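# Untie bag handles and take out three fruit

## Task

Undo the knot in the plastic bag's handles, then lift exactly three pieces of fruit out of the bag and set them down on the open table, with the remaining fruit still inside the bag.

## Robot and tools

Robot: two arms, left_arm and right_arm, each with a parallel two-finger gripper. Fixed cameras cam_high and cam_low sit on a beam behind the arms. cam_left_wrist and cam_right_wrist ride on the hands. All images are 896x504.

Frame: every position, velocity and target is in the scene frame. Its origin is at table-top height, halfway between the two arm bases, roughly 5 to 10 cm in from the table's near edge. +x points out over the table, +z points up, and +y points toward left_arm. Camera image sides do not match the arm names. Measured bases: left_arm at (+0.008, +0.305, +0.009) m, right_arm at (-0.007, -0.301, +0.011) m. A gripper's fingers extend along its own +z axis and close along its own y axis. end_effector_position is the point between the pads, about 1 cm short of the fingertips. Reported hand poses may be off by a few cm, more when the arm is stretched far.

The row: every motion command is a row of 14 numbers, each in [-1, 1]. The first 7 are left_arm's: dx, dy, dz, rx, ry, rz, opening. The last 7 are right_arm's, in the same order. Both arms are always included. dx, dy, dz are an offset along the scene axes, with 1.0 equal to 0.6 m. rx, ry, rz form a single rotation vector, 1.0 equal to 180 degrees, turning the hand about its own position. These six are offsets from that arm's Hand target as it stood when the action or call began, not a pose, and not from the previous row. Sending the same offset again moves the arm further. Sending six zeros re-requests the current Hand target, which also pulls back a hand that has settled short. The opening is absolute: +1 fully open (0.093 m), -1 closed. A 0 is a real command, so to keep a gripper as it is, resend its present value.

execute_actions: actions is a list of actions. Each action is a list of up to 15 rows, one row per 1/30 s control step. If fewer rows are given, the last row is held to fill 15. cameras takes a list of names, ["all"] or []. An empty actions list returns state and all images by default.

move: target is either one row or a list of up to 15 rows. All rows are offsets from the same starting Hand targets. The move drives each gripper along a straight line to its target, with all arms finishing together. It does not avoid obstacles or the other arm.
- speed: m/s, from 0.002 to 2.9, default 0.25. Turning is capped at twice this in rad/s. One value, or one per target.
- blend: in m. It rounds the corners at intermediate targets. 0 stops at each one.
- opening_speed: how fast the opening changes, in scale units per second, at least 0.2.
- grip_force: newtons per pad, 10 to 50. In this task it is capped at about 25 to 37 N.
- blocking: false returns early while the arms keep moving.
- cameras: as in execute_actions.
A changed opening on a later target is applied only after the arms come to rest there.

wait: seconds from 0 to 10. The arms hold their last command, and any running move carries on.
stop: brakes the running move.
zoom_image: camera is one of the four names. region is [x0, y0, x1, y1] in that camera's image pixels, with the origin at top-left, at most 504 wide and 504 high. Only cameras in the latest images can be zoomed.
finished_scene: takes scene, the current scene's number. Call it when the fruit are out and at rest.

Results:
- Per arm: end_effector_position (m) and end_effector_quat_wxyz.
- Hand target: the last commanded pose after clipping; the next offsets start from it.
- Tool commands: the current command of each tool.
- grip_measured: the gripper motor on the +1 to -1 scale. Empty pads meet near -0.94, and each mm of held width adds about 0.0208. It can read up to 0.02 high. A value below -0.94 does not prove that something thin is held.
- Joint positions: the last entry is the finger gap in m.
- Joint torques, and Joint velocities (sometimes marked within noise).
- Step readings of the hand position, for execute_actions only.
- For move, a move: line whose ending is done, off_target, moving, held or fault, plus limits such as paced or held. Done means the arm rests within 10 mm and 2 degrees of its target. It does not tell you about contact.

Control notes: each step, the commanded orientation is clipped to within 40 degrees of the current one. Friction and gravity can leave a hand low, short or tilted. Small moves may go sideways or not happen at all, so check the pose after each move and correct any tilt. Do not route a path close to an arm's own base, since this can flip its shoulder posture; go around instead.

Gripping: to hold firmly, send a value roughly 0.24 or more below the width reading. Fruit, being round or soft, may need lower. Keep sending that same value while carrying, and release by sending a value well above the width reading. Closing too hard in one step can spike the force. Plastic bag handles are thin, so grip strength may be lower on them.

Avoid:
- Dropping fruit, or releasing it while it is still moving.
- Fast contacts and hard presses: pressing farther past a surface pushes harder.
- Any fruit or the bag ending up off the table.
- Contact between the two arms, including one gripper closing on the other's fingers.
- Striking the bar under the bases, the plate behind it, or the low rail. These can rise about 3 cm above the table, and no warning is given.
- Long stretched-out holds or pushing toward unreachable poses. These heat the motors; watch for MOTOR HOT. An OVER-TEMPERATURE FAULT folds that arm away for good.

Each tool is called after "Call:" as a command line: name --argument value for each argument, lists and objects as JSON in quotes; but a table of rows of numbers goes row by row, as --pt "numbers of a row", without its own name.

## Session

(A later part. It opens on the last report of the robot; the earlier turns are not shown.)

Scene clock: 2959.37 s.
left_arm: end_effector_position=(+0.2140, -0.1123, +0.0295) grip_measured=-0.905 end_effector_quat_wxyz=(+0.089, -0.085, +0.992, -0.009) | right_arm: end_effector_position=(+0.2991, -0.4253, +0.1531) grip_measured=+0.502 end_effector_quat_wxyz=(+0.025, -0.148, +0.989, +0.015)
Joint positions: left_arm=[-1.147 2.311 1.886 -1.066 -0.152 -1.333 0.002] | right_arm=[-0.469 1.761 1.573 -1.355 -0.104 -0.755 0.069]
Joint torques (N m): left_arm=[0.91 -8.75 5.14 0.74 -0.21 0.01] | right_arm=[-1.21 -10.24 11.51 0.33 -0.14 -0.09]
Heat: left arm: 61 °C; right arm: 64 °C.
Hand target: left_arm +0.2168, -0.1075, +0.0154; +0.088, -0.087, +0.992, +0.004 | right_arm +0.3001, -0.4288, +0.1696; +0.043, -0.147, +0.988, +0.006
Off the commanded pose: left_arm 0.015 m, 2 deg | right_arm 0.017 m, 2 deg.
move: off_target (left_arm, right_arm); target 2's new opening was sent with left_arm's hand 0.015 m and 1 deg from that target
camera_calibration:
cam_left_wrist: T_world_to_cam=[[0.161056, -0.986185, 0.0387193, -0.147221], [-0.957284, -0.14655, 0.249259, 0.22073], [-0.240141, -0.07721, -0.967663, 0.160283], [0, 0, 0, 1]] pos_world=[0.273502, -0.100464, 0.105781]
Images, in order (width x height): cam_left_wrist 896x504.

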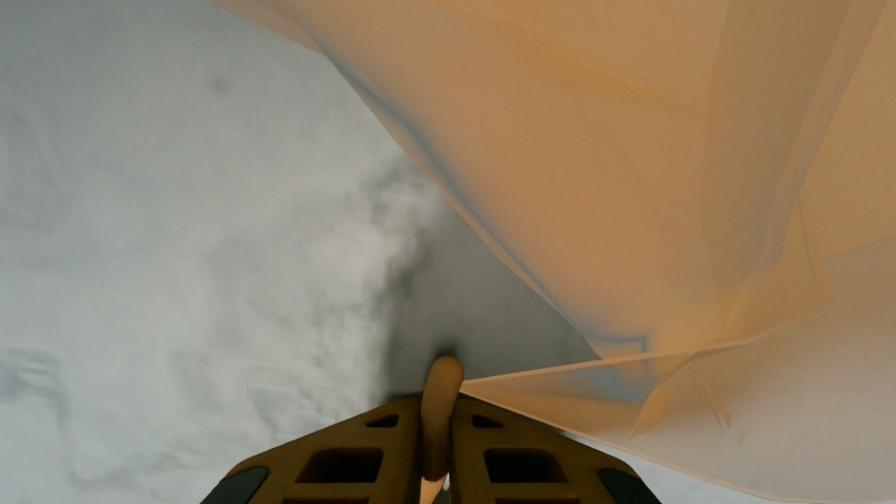

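Call:
move --pt "0.0 0.02 0.2 0 0 0 -1 0 0 0.0 0 0 0 0.5" --pt "0.2 0.085 0.21 0 0 0 -1 0 0 0.0 0 0 0 0.5" --speed 0.08 --blend 0.02 --cameras '["cam_left_wrist","cam_right_wrist","cam_high","cam_low"]'

Call:
zoom_image --camera "cam_high" --region '[350, 130, 510, 260]'

Call:
zoom_image --camera "cam_low" --region '[130, 220, 370, 380]'

Scene clock: 2984.50 s.
left_arm: end_effector_position=(+0.3377, -0.0559, +0.1471) grip_measured=-0.905 end_effector_quat_wxyz=(+0.107, -0.091, +0.990, -0.013) | right_arm: end_effector_position=(+0.2991, -0.4253, +0.1531) grip_measured=+0.502 end_effector_quat_wxyz=(+0.025, -0.148, +0.989, +0.015)
Joint positions: left_arm=[-0.859 2.414 2.526 -1.538 -0.149 -1.052 0.002] | right_arm=[-0.469 1.761 1.573 -1.355 -0.104 -0.755 0.069]
Joint torques (N m): left_arm=[0.57 -9.16 7.9 0.58 -0.03 0.08] | right_arm=[-1.18 -10.22 11.37 0.37 -0.13 -0.09]
Heat: left arm: 61 °C; right arm: 66 °C.
Hand target: left_arm +0.3367, -0.0565, +0.1414; +0.088, -0.087, +0.992, +0.004 | right_arm +0.3001, -0.4288, +0.1696; +0.043, -0.147, +0.988, +0.006
Off the commanded pose: left_arm 0.006 m, 3 deg | right_arm 0.017 m, 2 deg.
joint sent to its limit (left arm) — joint 4 (wrist pitch), lower limit. The joint targets still meet the commanded pose.
move: off_target (left_arm, right_arm)
camera_calibration:
cam_left_wrist: T_world_to_cam=[[0.170289, -0.984138, 0.0497347, -0.12071], [-0.963888, -0.155873, 0.215924, 0.324703], [-0.204747, -0.0847081, -0.975143, 0.296783], [0, 0, 0, 1]] pos_world=[0.394298, -0.043043, 0.225298]
cam_right_wrist: T_world_to_cam=[[0.301478, -0.953205, -0.0225953, -0.492239], [-0.888023, -0.289333, 0.357353, 0.127677], [-0.347168, -0.0876689, -0.933696, 0.295374], [0, 0, 0, 1]] pos_world=[0.364323, -0.406369, 0.219042]

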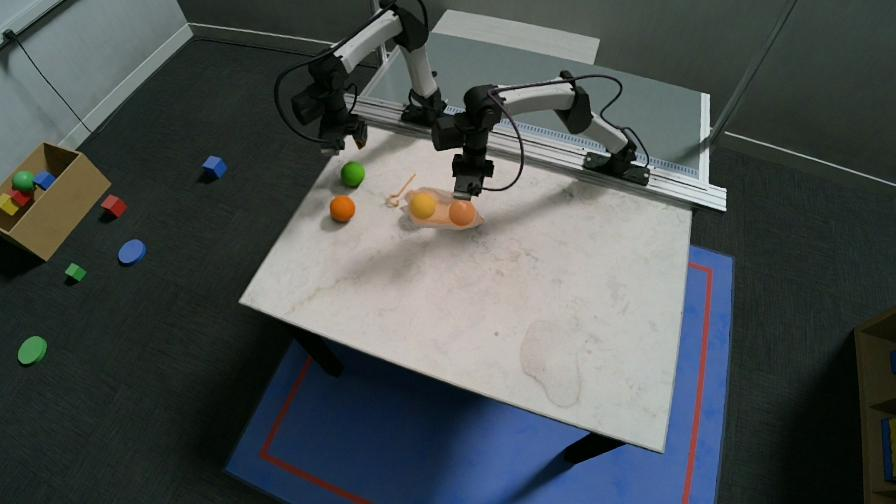

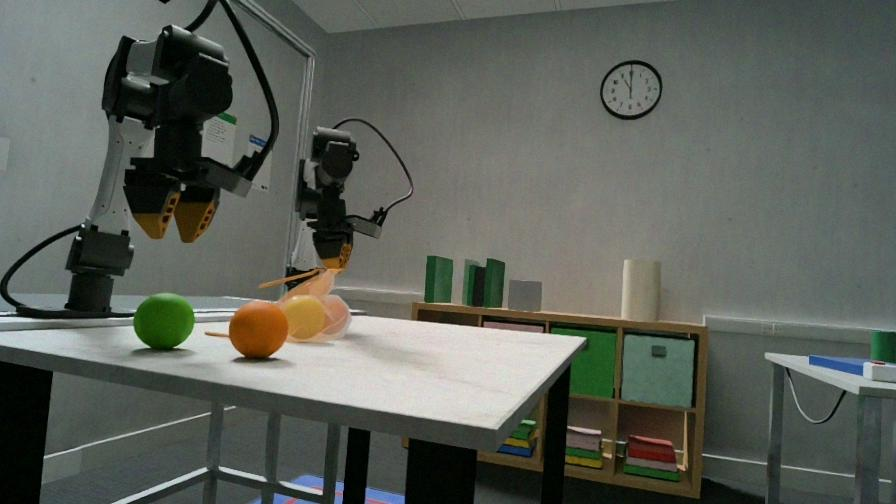

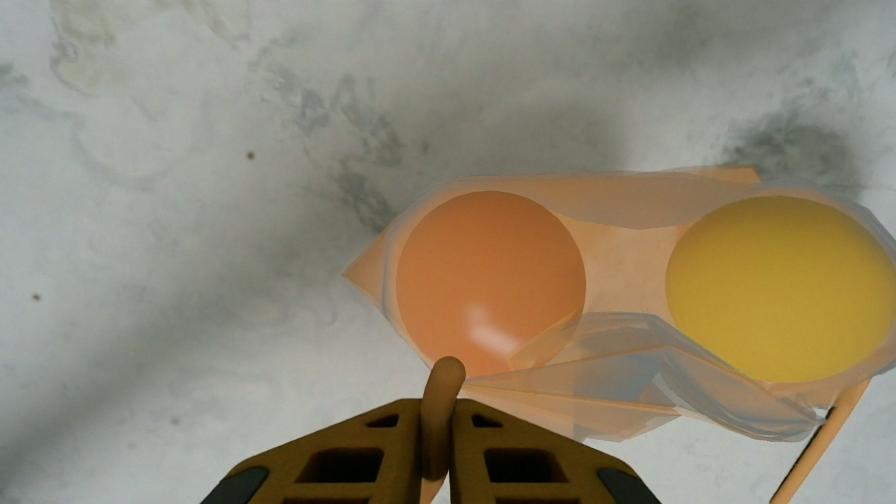

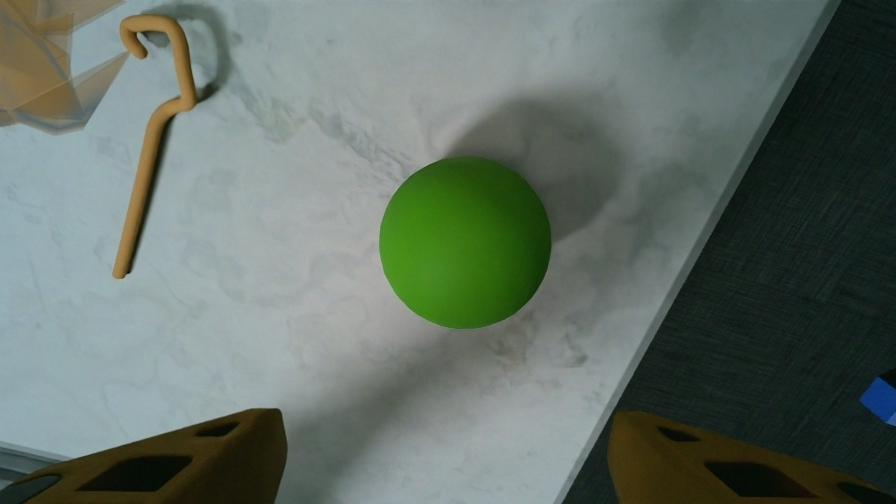

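Scaled by 3.150 from the camera's 896x504 image, which has a finer 1280x720 frame.

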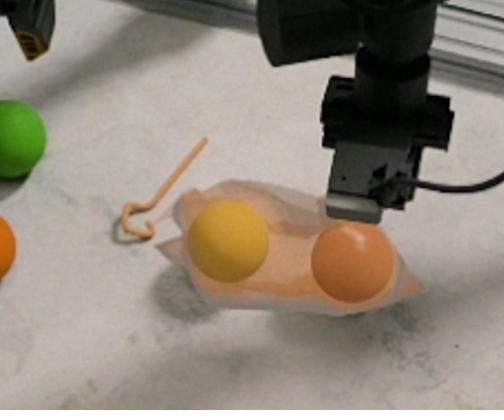

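Scaled by 2.100 from the camera's 896x504 image, which has a finer 1280x720 frame.

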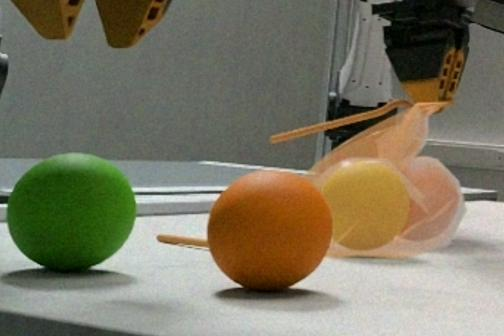

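Call:
move --pt "0 0 0 0 0 0 -1 -0.03 0.1 0.03 0 0 0 0.3" --pt "0 0 0 0 0 0 -1 -0.045 0.335 -0.02 0.039 -0.1622 -0.0376 0.1" --speed 0.15 --blend 0.03 --cameras '["cam_right_wrist"]'

Call:
zoom_image --camera "cam_right_wrist" --region '[200, 100, 700, 450]'

Scene clock: 3004.67 s.
left_arm: end_effector_position=(+0.3377, -0.0559, +0.1471) grip_measured=-0.905 end_effector_quat_wxyz=(+0.107, -0.091, +0.990, -0.013) | right_arm: end_effector_position=(+0.2730, -0.2274, +0.1569) grip_measured=+0.102 end_effector_quat_wxyz=(+0.290, -0.086, +0.953, +0.029)
Joint positions: left_arm=[-0.859 2.414 2.526 -1.538 -0.149 -1.051 0.002] | right_arm=[0.229 1.056 0.853 -0.742 -0.004 0.07 0.05]
Joint torques (N m): left_arm=[0.47 -9.1 7.9 0.57 -0.04 0.06] | right_arm=[0.28 -4.11 7.72 2.04 0.17 0.08]
Heat: left arm: 64 °C; right arm: 65 °C.
Hand target: left_arm +0.3367, -0.0565, +0.1414; +0.088, -0.087, +0.992, +0.003 | right_arm +0.2730, -0.2278, +0.1576; +0.300, -0.083, +0.950, +0.026
Off the commanded pose: left_arm 0.006 m, 3 deg | right_arm 0.001 m, 1 deg.
joint sent to its limit (left arm) — joint 4 (wrist pitch), lower limit. The joint targets still meet the commanded pose.
move: off_target (left_arm)
camera_calibration:
cam_right_wrist: T_world_to_cam=[[0.188076, -0.982153, -0.00148909, -0.274606], [-0.967939, -0.185096, -0.169804, 0.288633], [0.166498, 0.0333775, -0.985477, 0.20264], [0, 0, 0, 1]] pos_world=[0.297287, -0.223044, 0.248299]
Images, in order (width x height): cam_right_wrist 896x504.

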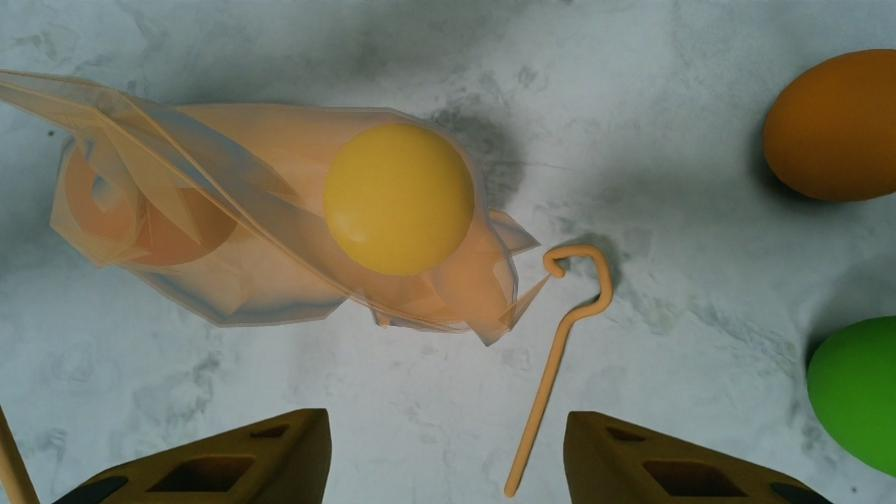

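Scaled by 1.008 from the camera's 896x504 image, which has a finer 1280x720 frame.

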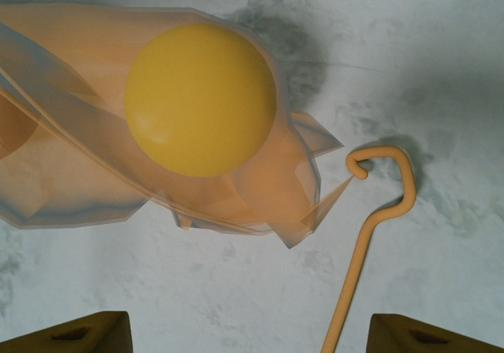

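Call:
move --pt "0 0 0 0 0 0 -1 0.1167 -0.0737 -0.096 -0.026 0.148 0 -0.45" --speed 0.15 --cameras '["cam_right_wrist"]'

Call:
zoom_image --camera "cam_right_wrist" --region '[300, 200, 660, 480]'

Scene clock: 3035.60 s.
left_arm: end_effector_position=(+0.3377, -0.0559, +0.1471) grip_measured=-0.905 end_effector_quat_wxyz=(+0.107, -0.091, +0.990, -0.013) | right_arm: end_effector_position=(+0.3388, -0.2693, +0.0950) grip_measured=-0.448 end_effector_quat_wxyz=(+0.069, -0.088, +0.994, +0.005)
Joint positions: left_arm=[-0.859 2.414 2.526 -1.538 -0.149 -1.051 0.002] | right_arm=[0.046 1.705 1.298 -0.996 -0.055 -0.114 0.024]
Joint torques (N m): left_arm=[0.44 -9.16 7.84 0.58 -0.05 0.08] | right_arm=[-1.05 -6.34 11.69 0.65 -0.07 -0.07]
Heat: left arm: 66 °C; right arm: 59 °C.
Hand target: left_arm +0.3367, -0.0565, +0.1414; +0.088, -0.087, +0.992, +0.003 | right_arm +0.3431, -0.2720, +0.1001; +0.069, -0.086, +0.994, +0.006
Off the commanded pose: left_arm 0.006 m, 3 deg | right_arm 0.007 m, 0 deg.
joint sent to its limit (left arm) — joint 4 (wrist pitch), lower limit. The joint targets still meet the commanded pose.
move: off_target (left_arm)
camera_calibration:
cam_right_wrist: T_world_to_cam=[[0.183847, -0.982947, 0.00398996, -0.327487], [-0.94447, -0.175523, 0.27779, 0.28614], [-0.272352, -0.0548393, -0.960634, 0.254635], [0, 0, 0, 1]] pos_world=[0.399809, -0.257714, 0.166431]
Images, in order (width x height): cam_right_wrist 896x504.

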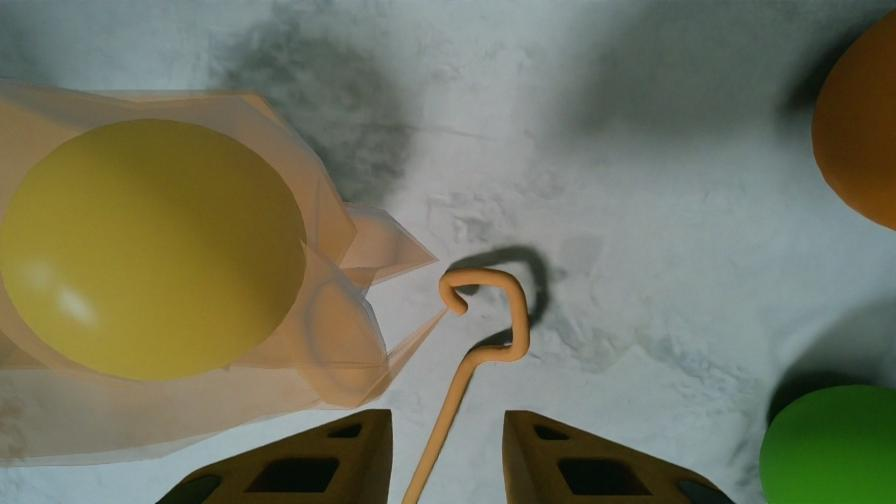

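Scaled by 1.400 from the camera's 896x504 image, which has a finer 1280x720 frame.

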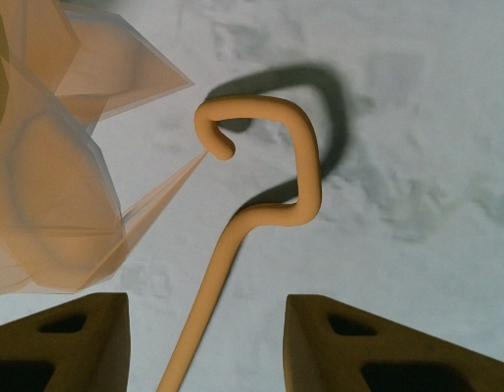

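Call:
move --pt "0 0 0 0 0 0 -1 -0.0135 -0.0017 -0.142 0 0 0 -0.45" --pt "0 0 0 0 0 0 -1 -0.0135 -0.0017 -0.142 0 0 0 -1" --speed 0.08 --opening_speed 0.6 --cameras '["cam_right_wrist"]'

Call:
zoom_image --camera "cam_right_wrist" --region '[320, 250, 600, 490]'

Scene clock: 3052.63 s.
left_arm: end_effector_position=(+0.3377, -0.0559, +0.1471) grip_measured=-0.905 end_effector_quat_wxyz=(+0.107, -0.091, +0.990, -0.013) | right_arm: end_effector_position=(+0.3366, -0.2725, +0.0211) grip_measured=-0.987 end_effector_quat_wxyz=(+0.073, -0.088, +0.993, +0.004)
Joint positions: left_arm=[-0.859 2.414 2.526 -1.538 -0.149 -1.051 0.002] | right_arm=[0.046 1.786 1.083 -0.694 -0.055 -0.114 0]
Joint torques (N m): left_arm=[0.43 -9.17 7.87 0.56 -0.03 0.06] | right_arm=[-0.29 -6.69 6.49 1.13 -0.05 -0.01]
Heat: left arm: 66 °C; right arm: 61 °C.
Hand target: left_arm +0.3367, -0.0565, +0.1414; +0.088, -0.087, +0.992, +0.003 | right_arm +0.3349, -0.2731, +0.0148; +0.069, -0.086, +0.994, +0.006
Off the commanded pose: left_arm 0.006 m, 3 deg | right_arm 0.006 m, 0 deg.
joint sent to its limit (left arm) — joint 4 (wrist pitch), lower limit. The joint targets still meet the commanded pose.
move: off_target (left_arm)
camera_calibration:
cam_right_wrist: T_world_to_cam=[[0.18443, -0.982833, 0.00494679, -0.330136], [-0.94635, -0.176221, 0.270865, 0.304633], [-0.265344, -0.0546372, -0.962604, 0.180659], [0, 0, 0, 1]] pos_world=[0.397113, -0.260915, 0.0930214]
Images, in order (width x height): cam_right_wrist 896x504.

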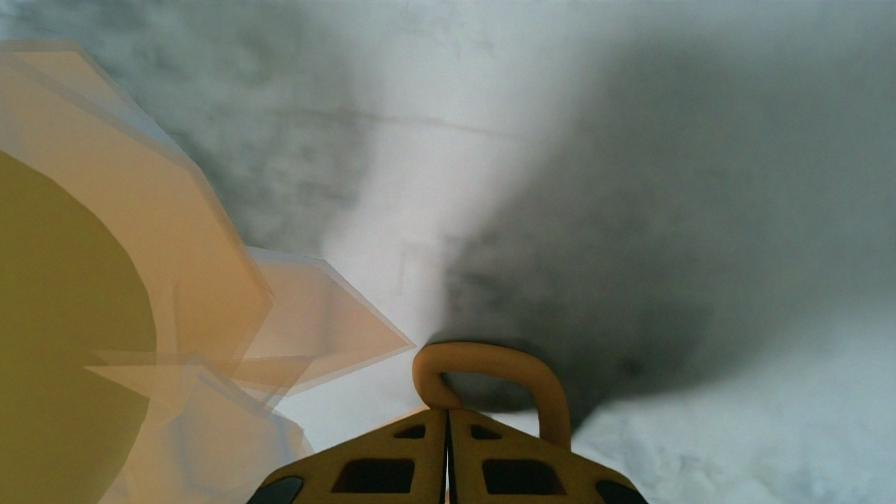

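Scaled by 1.800 from the camera's 896x504 image, which has a finer 1280x720 frame.

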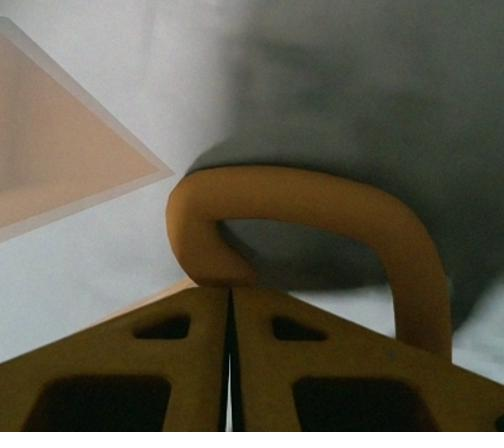

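Call:
move --pt "0 0 0 0 0 0 -1 -0.005 0 0.0 0 0 0 -0.55" --pt "0 0 0 0 0 0 -1 0.0 0 0.07 0 0 0 -0.55" --pt "0 0 0 0 0 0 -1 0.016 0.005 0.07 0 0 0 -0.55" --pt "0 0 0 0 0 0 -1 0.016 0.005 0.0 0 0 0 -0.55" --speed 0.08 --opening_speed 0.6 --cameras '["cam_right_wrist"]'

Call:
zoom_image --camera "cam_right_wrist" --region '[320, 250, 600, 490]'

Scene clock: 3069.67 s.
left_arm: end_effector_position=(+0.3377, -0.0559, +0.1471) grip_measured=-0.905 end_effector_quat_wxyz=(+0.107, -0.091, +0.990, -0.013) | right_arm: end_effector_position=(+0.3458, -0.2720, +0.0209) grip_measured=-0.552 end_effector_quat_wxyz=(+0.072, -0.087, +0.994, +0.005)
Joint positions: left_arm=[-0.859 2.414 2.526 -1.538 -0.149 -1.051 0.002] | right_arm=[0.046 1.82 1.126 -0.705 -0.055 -0.113 0.019]
Joint torques (N m): left_arm=[0.38 -9.03 7.95 0.58 -0.04 0.05] | right_arm=[0.16 -7.08 6.57 1.13 -0.04 0.1]
Heat: left arm: 66 °C; right arm: 59 °C.
Hand target: left_arm +0.3367, -0.0565, +0.1414; +0.088, -0.087, +0.992, +0.003 | right_arm +0.3445, -0.2701, +0.0148; +0.069, -0.086, +0.994, +0.006
Off the commanded pose: left_arm 0.006 m, 3 deg | right_arm 0.007 m, 0 deg.
joint sent to its limit (left arm) — joint 4 (wrist pitch), lower limit. The joint targets still meet the commanded pose.
move: off_target (left_arm)
camera_calibration:
cam_right_wrist: T_world_to_cam=[[0.183291, -0.983048, 0.00458958, -0.331032], [-0.946011, -0.175112, 0.272762, 0.313681], [-0.267335, -0.0543368, -0.962071, 0.18363], [0, 0, 0, 1]] pos_world=[0.406511, -0.260513, 0.092624]
Images, in order (width x height): cam_right_wrist 896x504.

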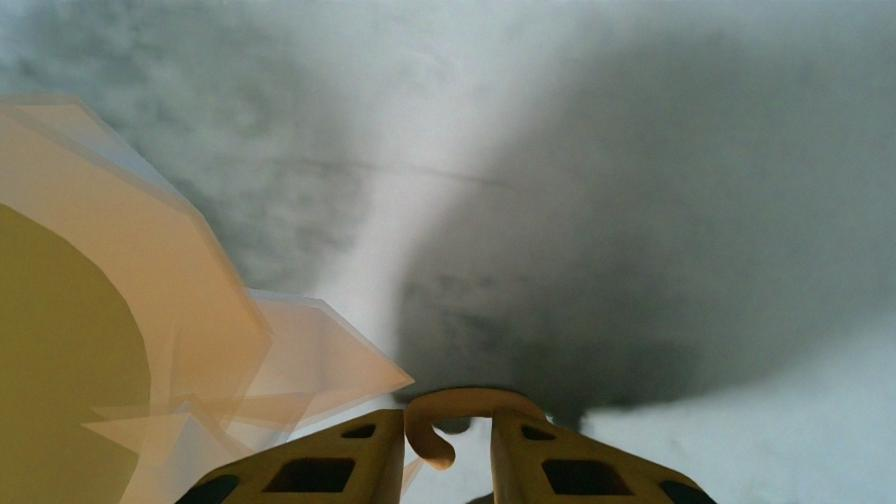

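Scaled by 1.800 from the camera's 896x504 image, which has a finer 1280x720 frame.

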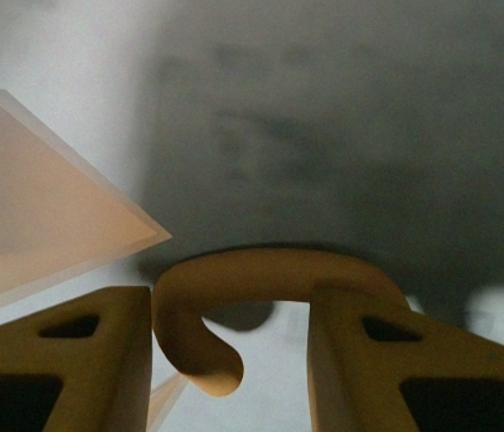

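Curl is between the fingers now. Close.

Call:
move --pt "0 0 0 0 0 0 -1 0 0 0.0 0 0 0 -1" --speed 0.08 --opening_speed 0.6 --cameras '["cam_right_wrist"]'

Call:
zoom_image --camera "cam_right_wrist" --region '[320, 250, 600, 490]'

Scene clock: 3076.97 s.
left_arm: end_effector_position=(+0.3377, -0.0559, +0.1471) grip_measured=-0.905 end_effector_quat_wxyz=(+0.107, -0.091, +0.990, -0.013) | right_arm: end_effector_position=(+0.3461, -0.2720, +0.0209) grip_measured=-0.987 end_effector_quat_wxyz=(+0.072, -0.087, +0.994, +0.005)
Joint positions: left_arm=[-0.859 2.414 2.526 -1.538 -0.149 -1.051 0.002] | right_arm=[0.046 1.82 1.126 -0.704 -0.055 -0.113 0]
Joint torques (N m): left_arm=[0.42 -9.1 7.86 0.58 -0.04 0.07] | right_arm=[0.24 -7.21 6.54 1.09 -0.03 0.09]
Heat: left arm: 66 °C; right arm: 58 °C.
Hand target: left_arm +0.3367, -0.0565, +0.1414; +0.088, -0.087, +0.992, +0.003 | right_arm +0.3446, -0.2700, +0.0148; +0.069, -0.086, +0.994, +0.006
Off the commanded pose: left_arm 0.006 m, 3 deg | right_arm 0.007 m, 0 deg.
joint sent to its limit (left arm) — joint 4 (wrist pitch), lower limit. The joint targets still meet the commanded pose.
move: off_target (left_arm)
camera_calibration:
cam_right_wrist: T_world_to_cam=[[0.183355, -0.983036, 0.0046772, -0.3311], [-0.946308, -0.175212, 0.271665, 0.31404], [-0.266237, -0.0542373, -0.96238, 0.183387], [0, 0, 0, 1]] pos_world=[0.406712, -0.260513, 0.0927225]
Images, in order (width x height): cam_right_wrist 896x504.

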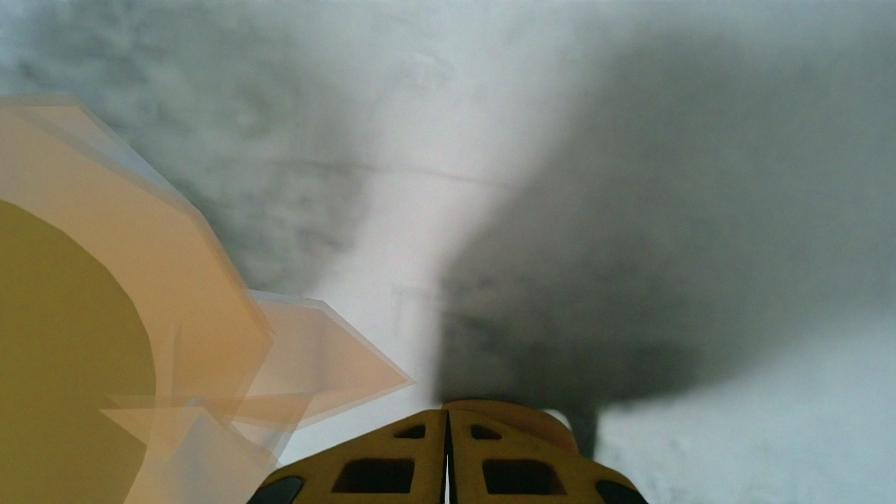

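Scaled by 1.800 from the camera's 896x504 image, which has a finer 1280x720 frame.

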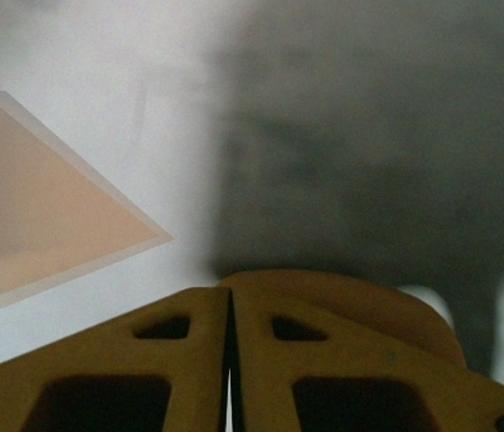

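Call:
move --pt "0 0 0 0 0 0 -1 0 0 0.0 0 0 0 -0.5" --pt "0 0 0 0 0 0 -1 0 0 0.04 0 0 0 -0.5" --speed 0.08 --opening_speed 0.6 --cameras '["cam_right_wrist"]'

Call:
zoom_image --camera "cam_right_wrist" --region '[320, 250, 600, 490]'

Scene clock: 3092.37 s.
left_arm: end_effector_position=(+0.3377, -0.0559, +0.1471) grip_measured=-0.905 end_effector_quat_wxyz=(+0.107, -0.091, +0.990, -0.013) | right_arm: end_effector_position=(+0.3368, -0.2725, +0.0218) grip_measured=-0.502 end_effector_quat_wxyz=(+0.051, -0.086, +0.995, +0.005)
Joint positions: left_arm=[-0.859 2.414 2.526 -1.538 -0.149 -1.051 0.002] | right_arm=[0.046 1.82 1.136 -0.758 -0.055 -0.113 0.021]
Joint torques (N m): left_arm=[0.42 -9.11 7.9 0.59 -0.05 0.05] | right_arm=[0.05 -10.97 10.77 0.54 -0.01 0.05]
Heat: left arm: 66 °C; right arm: 57 °C.
Hand target: left_arm +0.3367, -0.0565, +0.1414; +0.088, -0.087, +0.992, +0.003 | right_arm +0.3446, -0.2700, +0.0388; +0.069, -0.086, +0.994, +0.006
Off the commanded pose: left_arm 0.006 m, 3 deg | right_arm 0.019 m, 2 deg.
joint sent to its limit (left arm) — joint 4 (wrist pitch), lower limit. The joint targets still meet the commanded pose.
move: off_target (left_arm, right_arm)
camera_calibration:
cam_right_wrist: T_world_to_cam=[[0.181671, -0.983359, -0.000844613, -0.329251], [-0.933963, -0.172814, 0.312807, 0.300492], [-0.307748, -0.0560394, -0.949816, 0.195042], [0, 0, 0, 1]] pos_world=[0.400488, -0.260912, 0.0909798]
Images, in order (width x height): cam_right_wrist 896x504.

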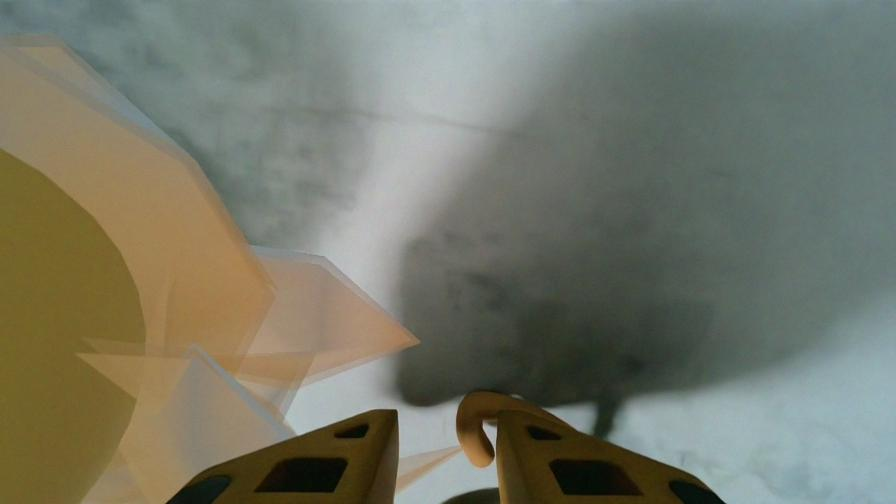

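Scaled by 1.800 from the camera's 896x504 image, which has a finer 1280x720 frame.

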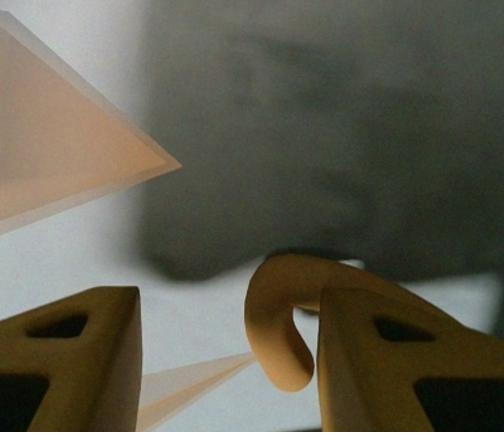

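Call:
move --pt "0 0 0 0 0 0 -1 -0.0133 -0.012 -0.0 0 0 0 -0.5" --pt "0 0 0 0 0 0 -1 -0.0133 -0.012 -0.057 0 0 0 -0.5" --pt "0 0 0 0 0 0 -1 -0.0133 -0.012 -0.057 0 0 0 -1" --speed 0.06 --opening_speed 0.6 --cameras '["cam_right_wrist"]'

Call:
zoom_image --camera "cam_right_wrist" --region '[320, 250, 600, 490]'

Scene clock: 3103.00 s.
left_arm: end_effector_position=(+0.3377, -0.0559, +0.1471) grip_measured=-0.905 end_effector_quat_wxyz=(+0.107, -0.090, +0.990, -0.013) | right_arm: end_effector_position=(+0.3445, -0.2744, +0.0183) grip_measured=-0.925 end_effector_quat_wxyz=(+0.087, -0.088, +0.992, +0.004)
Joint positions: left_arm=[-0.859 2.414 2.526 -1.538 -0.149 -1.051 0.002] | right_arm=[0.04 1.797 1.08 -0.652 -0.055 -0.121 0.001]
Joint torques (N m): left_arm=[0.42 -9.1 7.87 0.58 -0.05 0.06] | right_arm=[-0.79 -5.61 5.27 1.08 -0.07 -0.05]
Heat: left arm: 67 °C; right arm: 58 °C.
Hand target: left_arm +0.3367, -0.0565, +0.1414; +0.088, -0.087, +0.992, +0.004 | right_arm +0.3366, -0.2773, +0.0046; +0.069, -0.086, +0.994, +0.006
Off the commanded pose: left_arm 0.006 m, 3 deg | right_arm 0.016 m, 2 deg.
joint sent to its limit (left arm) — joint 4 (wrist pitch), lower limit. The joint targets still meet the commanded pose.
move: off_target (left_arm, right_arm); target 3's new opening was sent with right_arm's hand 0.014 m and 1 deg from that target
camera_calibration:
cam_right_wrist: T_world_to_cam=[[0.185, -0.982692, 0.00953089, -0.333684], [-0.953453, -0.177128, 0.244033, 0.3152], [-0.238121, -0.0542333, -0.96972, 0.170796], [0, 0, 0, 1]] pos_world=[0.40293, -0.262815, 0.0918852]
Images, in order (width x height): cam_right_wrist 896x504.

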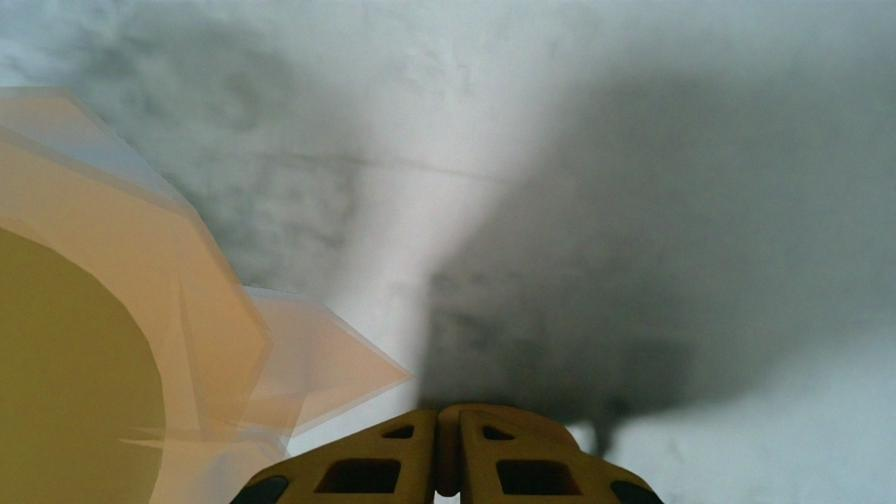

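Scaled by 1.800 from the camera's 896x504 image, which has a finer 1280x720 frame.

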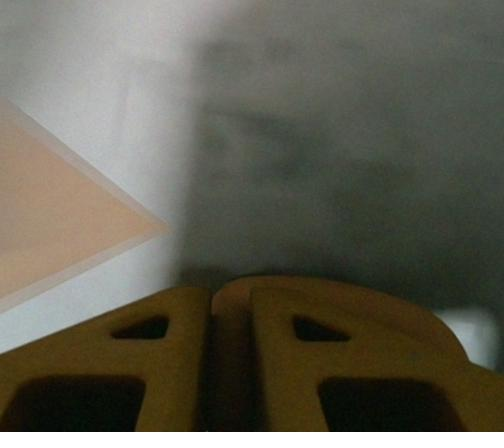

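Call:
move --pt "0 0 0 0 0 0 -1 0.0 0.0 0.08 0 0 0 -1" --pt "0 0 0 0 0 0 -1 0.155 -0.01 0.08 0 0 0 -1" --speed 0.08 --blend 0.01 --cameras '["cam_right_wrist","cam_left_wrist","cam_high"]'

Call:
zoom_image --camera "cam_high" --region '[350, 130, 510, 260]'

Scene clock: 3114.77 s.
left_arm: end_effector_position=(+0.3377, -0.0559, +0.1471) grip_measured=-0.905 end_effector_quat_wxyz=(+0.107, -0.090, +0.990, -0.013) | right_arm: end_effector_position=(+0.4258, -0.2786, +0.0508) grip_measured=-0.925 end_effector_quat_wxyz=(+0.072, -0.089, +0.993, +0.003)
Joint positions: left_arm=[-0.859 2.414 2.526 -1.538 -0.149 -1.051 0.002] | right_arm=[0.017 2.062 1.6 -0.938 -0.057 -0.146 0.001]
Joint torques (N m): left_arm=[0.4 -9.14 7.91 0.59 -0.04 0.06] | right_arm=[-1.14 -9.07 11.56 0.65 -0.11 -0.09]
Heat: left arm: 67 °C; right arm: 58 °C.
Hand target: left_arm +0.3367, -0.0565, +0.1414; +0.088, -0.087, +0.992, +0.004 | right_arm +0.4295, -0.2831, +0.0526; +0.069, -0.086, +0.994, +0.006
Off the commanded pose: left_arm 0.006 m, 3 deg | right_arm 0.006 m, 1 deg.
joint sent to its limit (left arm) — joint 4 (wrist pitch), lower limit. The joint targets still meet the commanded pose.
move: off_target (left_arm)
camera_calibration:
cam_left_wrist: T_world_to_cam=[[0.169542, -0.984274, 0.0496106, -0.120394], [-0.964021, -0.155174, 0.215836, 0.324805], [-0.204743, -0.0844189, -0.975169, 0.2968], [0, 0, 0, 1]] pos_world=[0.394298, -0.0430437, 0.225298]
cam_right_wrist: T_world_to_cam=[[0.186477, -0.982423, 0.00846119, -0.353755], [-0.945532, -0.177123, 0.273126, 0.37909], [-0.266826, -0.058932, -0.961941, 0.232001], [0, 0, 0, 1]] pos_world=[0.486313, -0.26672, 0.122625]
Images, in order (width x height): cam_high 896x504, cam_left_wrist 896x504, cam_right_wrist 896x504.

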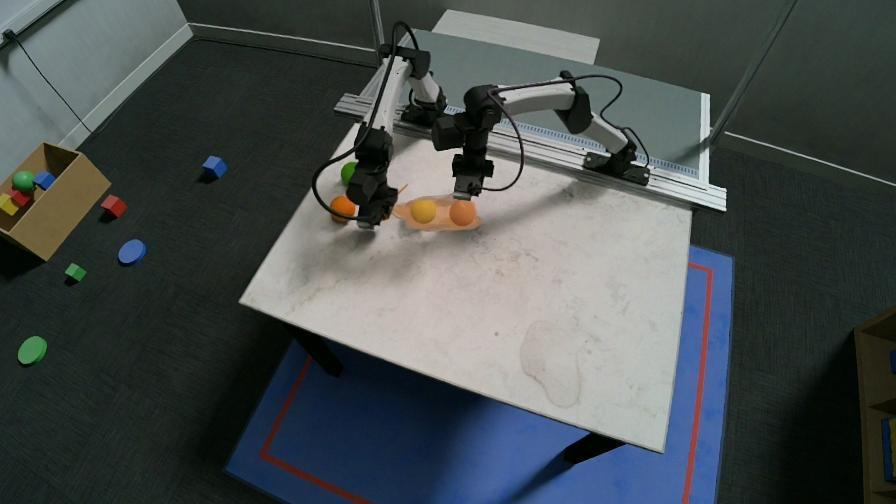

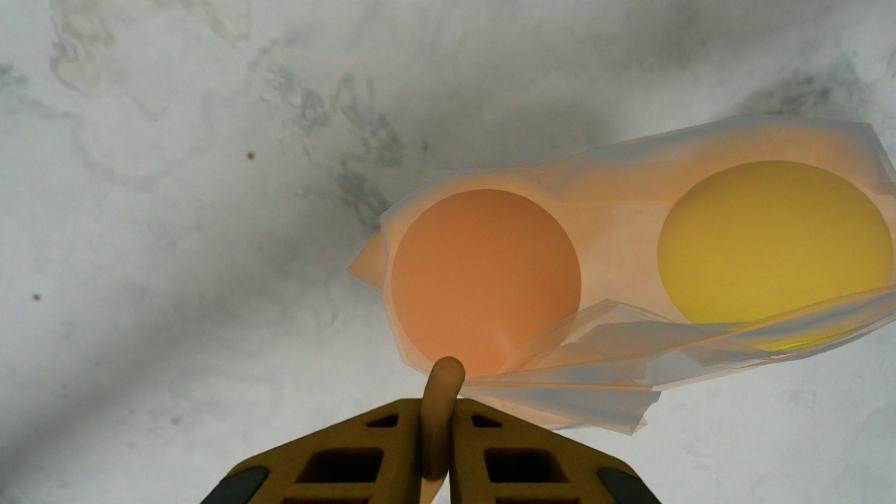

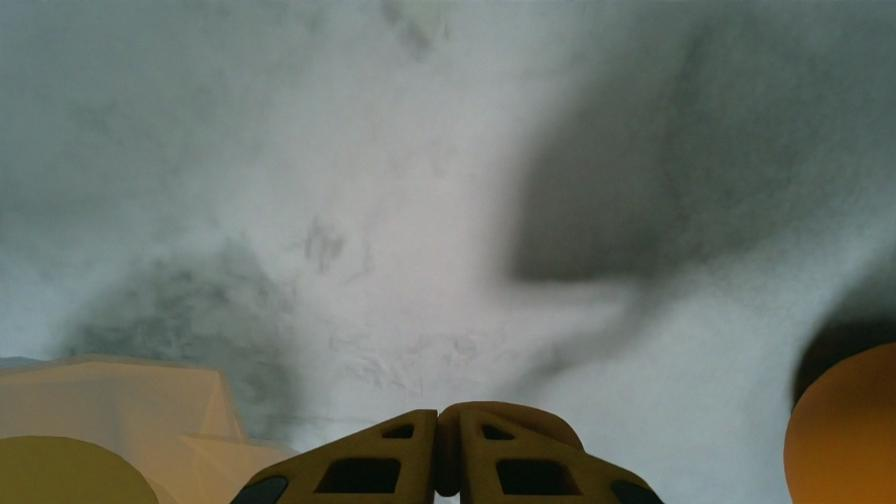

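Scaled by 3.150 from the camera's 896x504 image, which has a finer 1280x720 frame.

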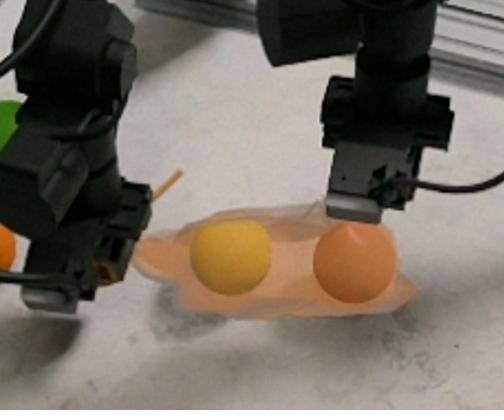

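Call:
move --pt "0 0 0 0 0 0 -1 0.07 0.05 0.0 0 0 0 -1" --speed 0.08 --cameras '["cam_left_wrist","cam_high"]'

Call:
zoom_image --camera "cam_high" --region '[350, 130, 510, 260]'

Scene clock: 3123.47 s.
left_arm: end_effector_position=(+0.3377, -0.0559, +0.1471) grip_measured=-0.905 end_effector_quat_wxyz=(+0.107, -0.090, +0.990, -0.013) | right_arm: end_effector_position=(+0.4689, -0.2531, +0.0521) grip_measured=-0.925 end_effector_quat_wxyz=(+0.073, -0.091, +0.993, +0.007)
Joint positions: left_arm=[-0.859 2.414 2.526 -1.538 -0.149 -1.051 0.002] | right_arm=[0.068 2.239 1.892 -1.049 -0.057 -0.098 0.001]
Joint torques (N m): left_arm=[0.43 -9.09 7.9 0.59 -0.04 0.07] | right_arm=[-0.13 -10.26 11.71 0.66 0.04 0.11]
Heat: left arm: 67 °C; right arm: 59 °C.
Hand target: left_arm +0.3367, -0.0565, +0.1414; +0.088, -0.087, +0.992, +0.004 | right_arm +0.4715, -0.2532, +0.0526; +0.069, -0.086, +0.994, +0.006
Off the commanded pose: left_arm 0.006 m, 3 deg | right_arm 0.003 m, 1 deg.
joint sent to its limit (left arm) — joint 4 (wrist pitch), lower limit. The joint targets still meet the commanded pose.
move: off_target (left_arm)
camera_calibration:
cam_left_wrist: T_world_to_cam=[[0.169542, -0.984274, 0.0496106, -0.120394], [-0.964021, -0.155174, 0.215836, 0.324805], [-0.204743, -0.0844189, -0.975169, 0.2968], [0, 0, 0, 1]] pos_world=[0.394298, -0.0430437, 0.225298]
Images, in order (width x height): cam_high 896x504, cam_left_wrist 896x504.

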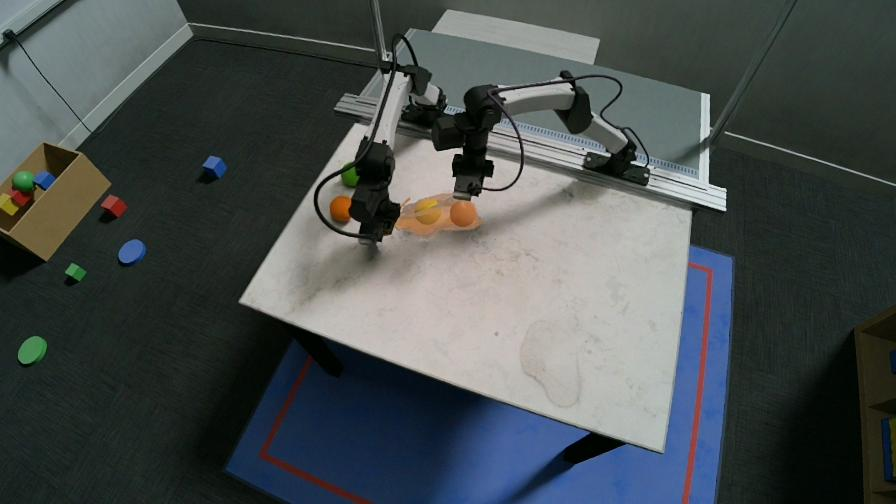

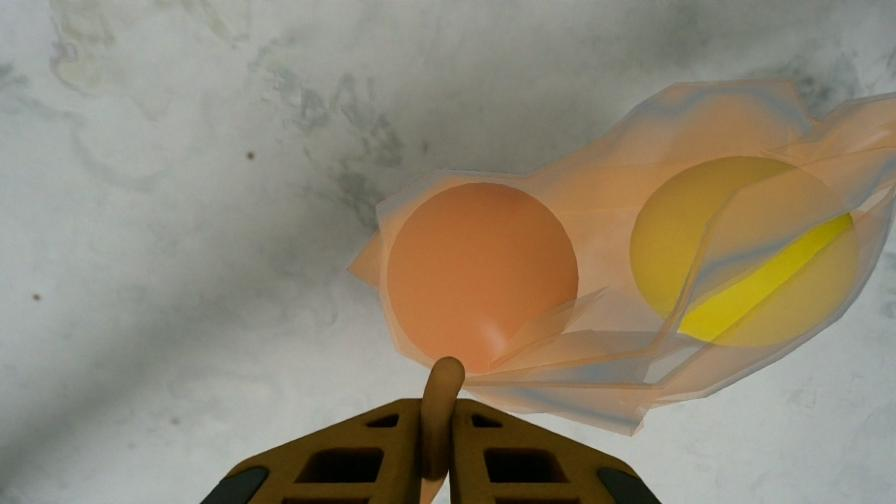

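Scaled by 3.150 from the camera's 896x504 image, which has a finer 1280x720 frame.

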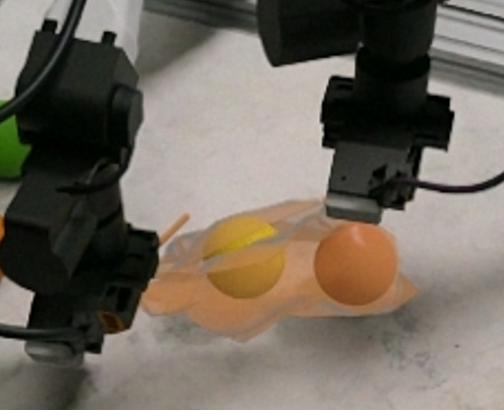

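Call:
move --pt "0 0 0 0 0 0 -1 0.03 0.075 0.0 0 0 0 -1" --speed 0.08 --cameras '["cam_left_wrist","cam_high"]'

Call:
zoom_image --camera "cam_left_wrist" --region '[500, 100, 896, 440]'

Scene clock: 3138.80 s.
left_arm: end_effector_position=(+0.3377, -0.0559, +0.1471) grip_measured=-0.905 end_effector_quat_wxyz=(+0.107, -0.090, +0.990, -0.013) | right_arm: end_effector_position=(+0.4873, -0.2057, +0.0528) grip_measured=-0.925 end_effector_quat_wxyz=(+0.073, -0.092, +0.993, +0.013)
Joint positions: left_arm=[-0.859 2.414 2.526 -1.538 -0.149 -1.051 0.002] | right_arm=[0.161 2.35 2.093 -1.132 -0.053 -0.008 0.001]
Joint torques (N m): left_arm=[0.46 -9.1 7.88 0.58 -0.04 0.07] | right_arm=[-0.27 -10.92 11.73 0.65 0.14 0.09]
Heat: left arm: 67 °C; right arm: 62 °C.
Hand target: left_arm +0.3367, -0.0565, +0.1414; +0.088, -0.087, +0.992, +0.004 | right_arm +0.4896, -0.2083, +0.0526; +0.069, -0.086, +0.994, +0.006
Off the commanded pose: left_arm 0.006 m, 3 deg | right_arm 0.003 m, 1 deg.
joint sent to its limit (left arm) — joint 4 (wrist pitch), lower limit. The joint targets still meet the commanded pose.
move: off_target (left_arm)
camera_calibration:
cam_left_wrist: T_world_to_cam=[[0.169542, -0.984274, 0.0496106, -0.120394], [-0.964021, -0.155174, 0.215836, 0.324805], [-0.204743, -0.0844189, -0.975169, 0.2968], [0, 0, 0, 1]] pos_world=[0.394298, -0.0430437, 0.225298]
Images, in order (width x height): cam_high 896x504, cam_left_wrist 896x504.

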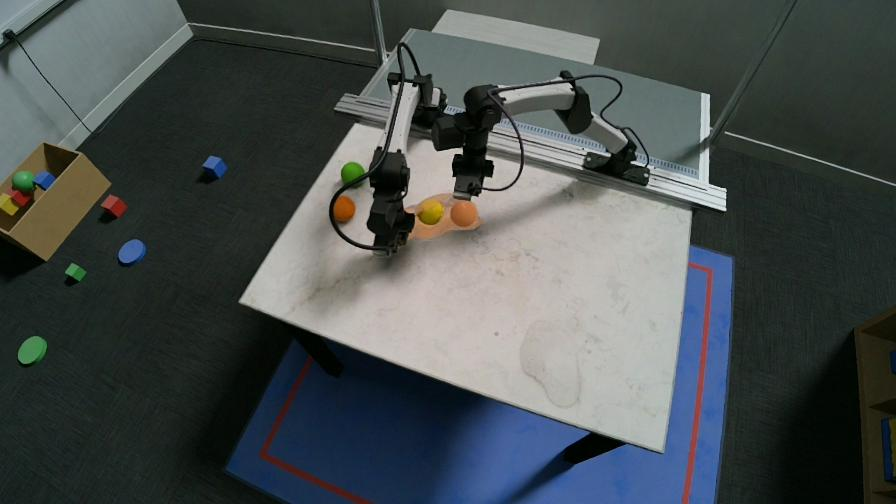

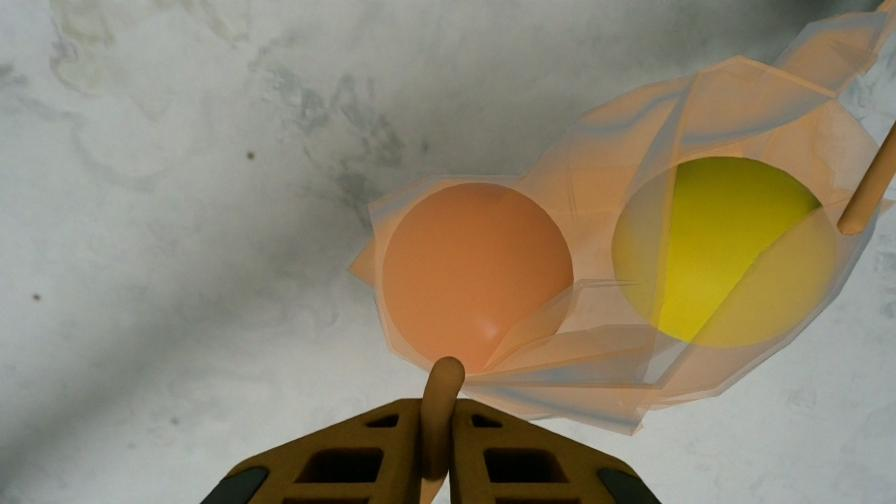

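Scaled by 1.273 from the camera's 896x504 image, which has a finer 1280x720 frame.

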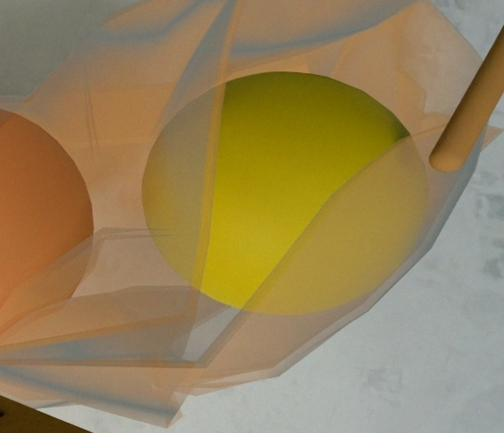

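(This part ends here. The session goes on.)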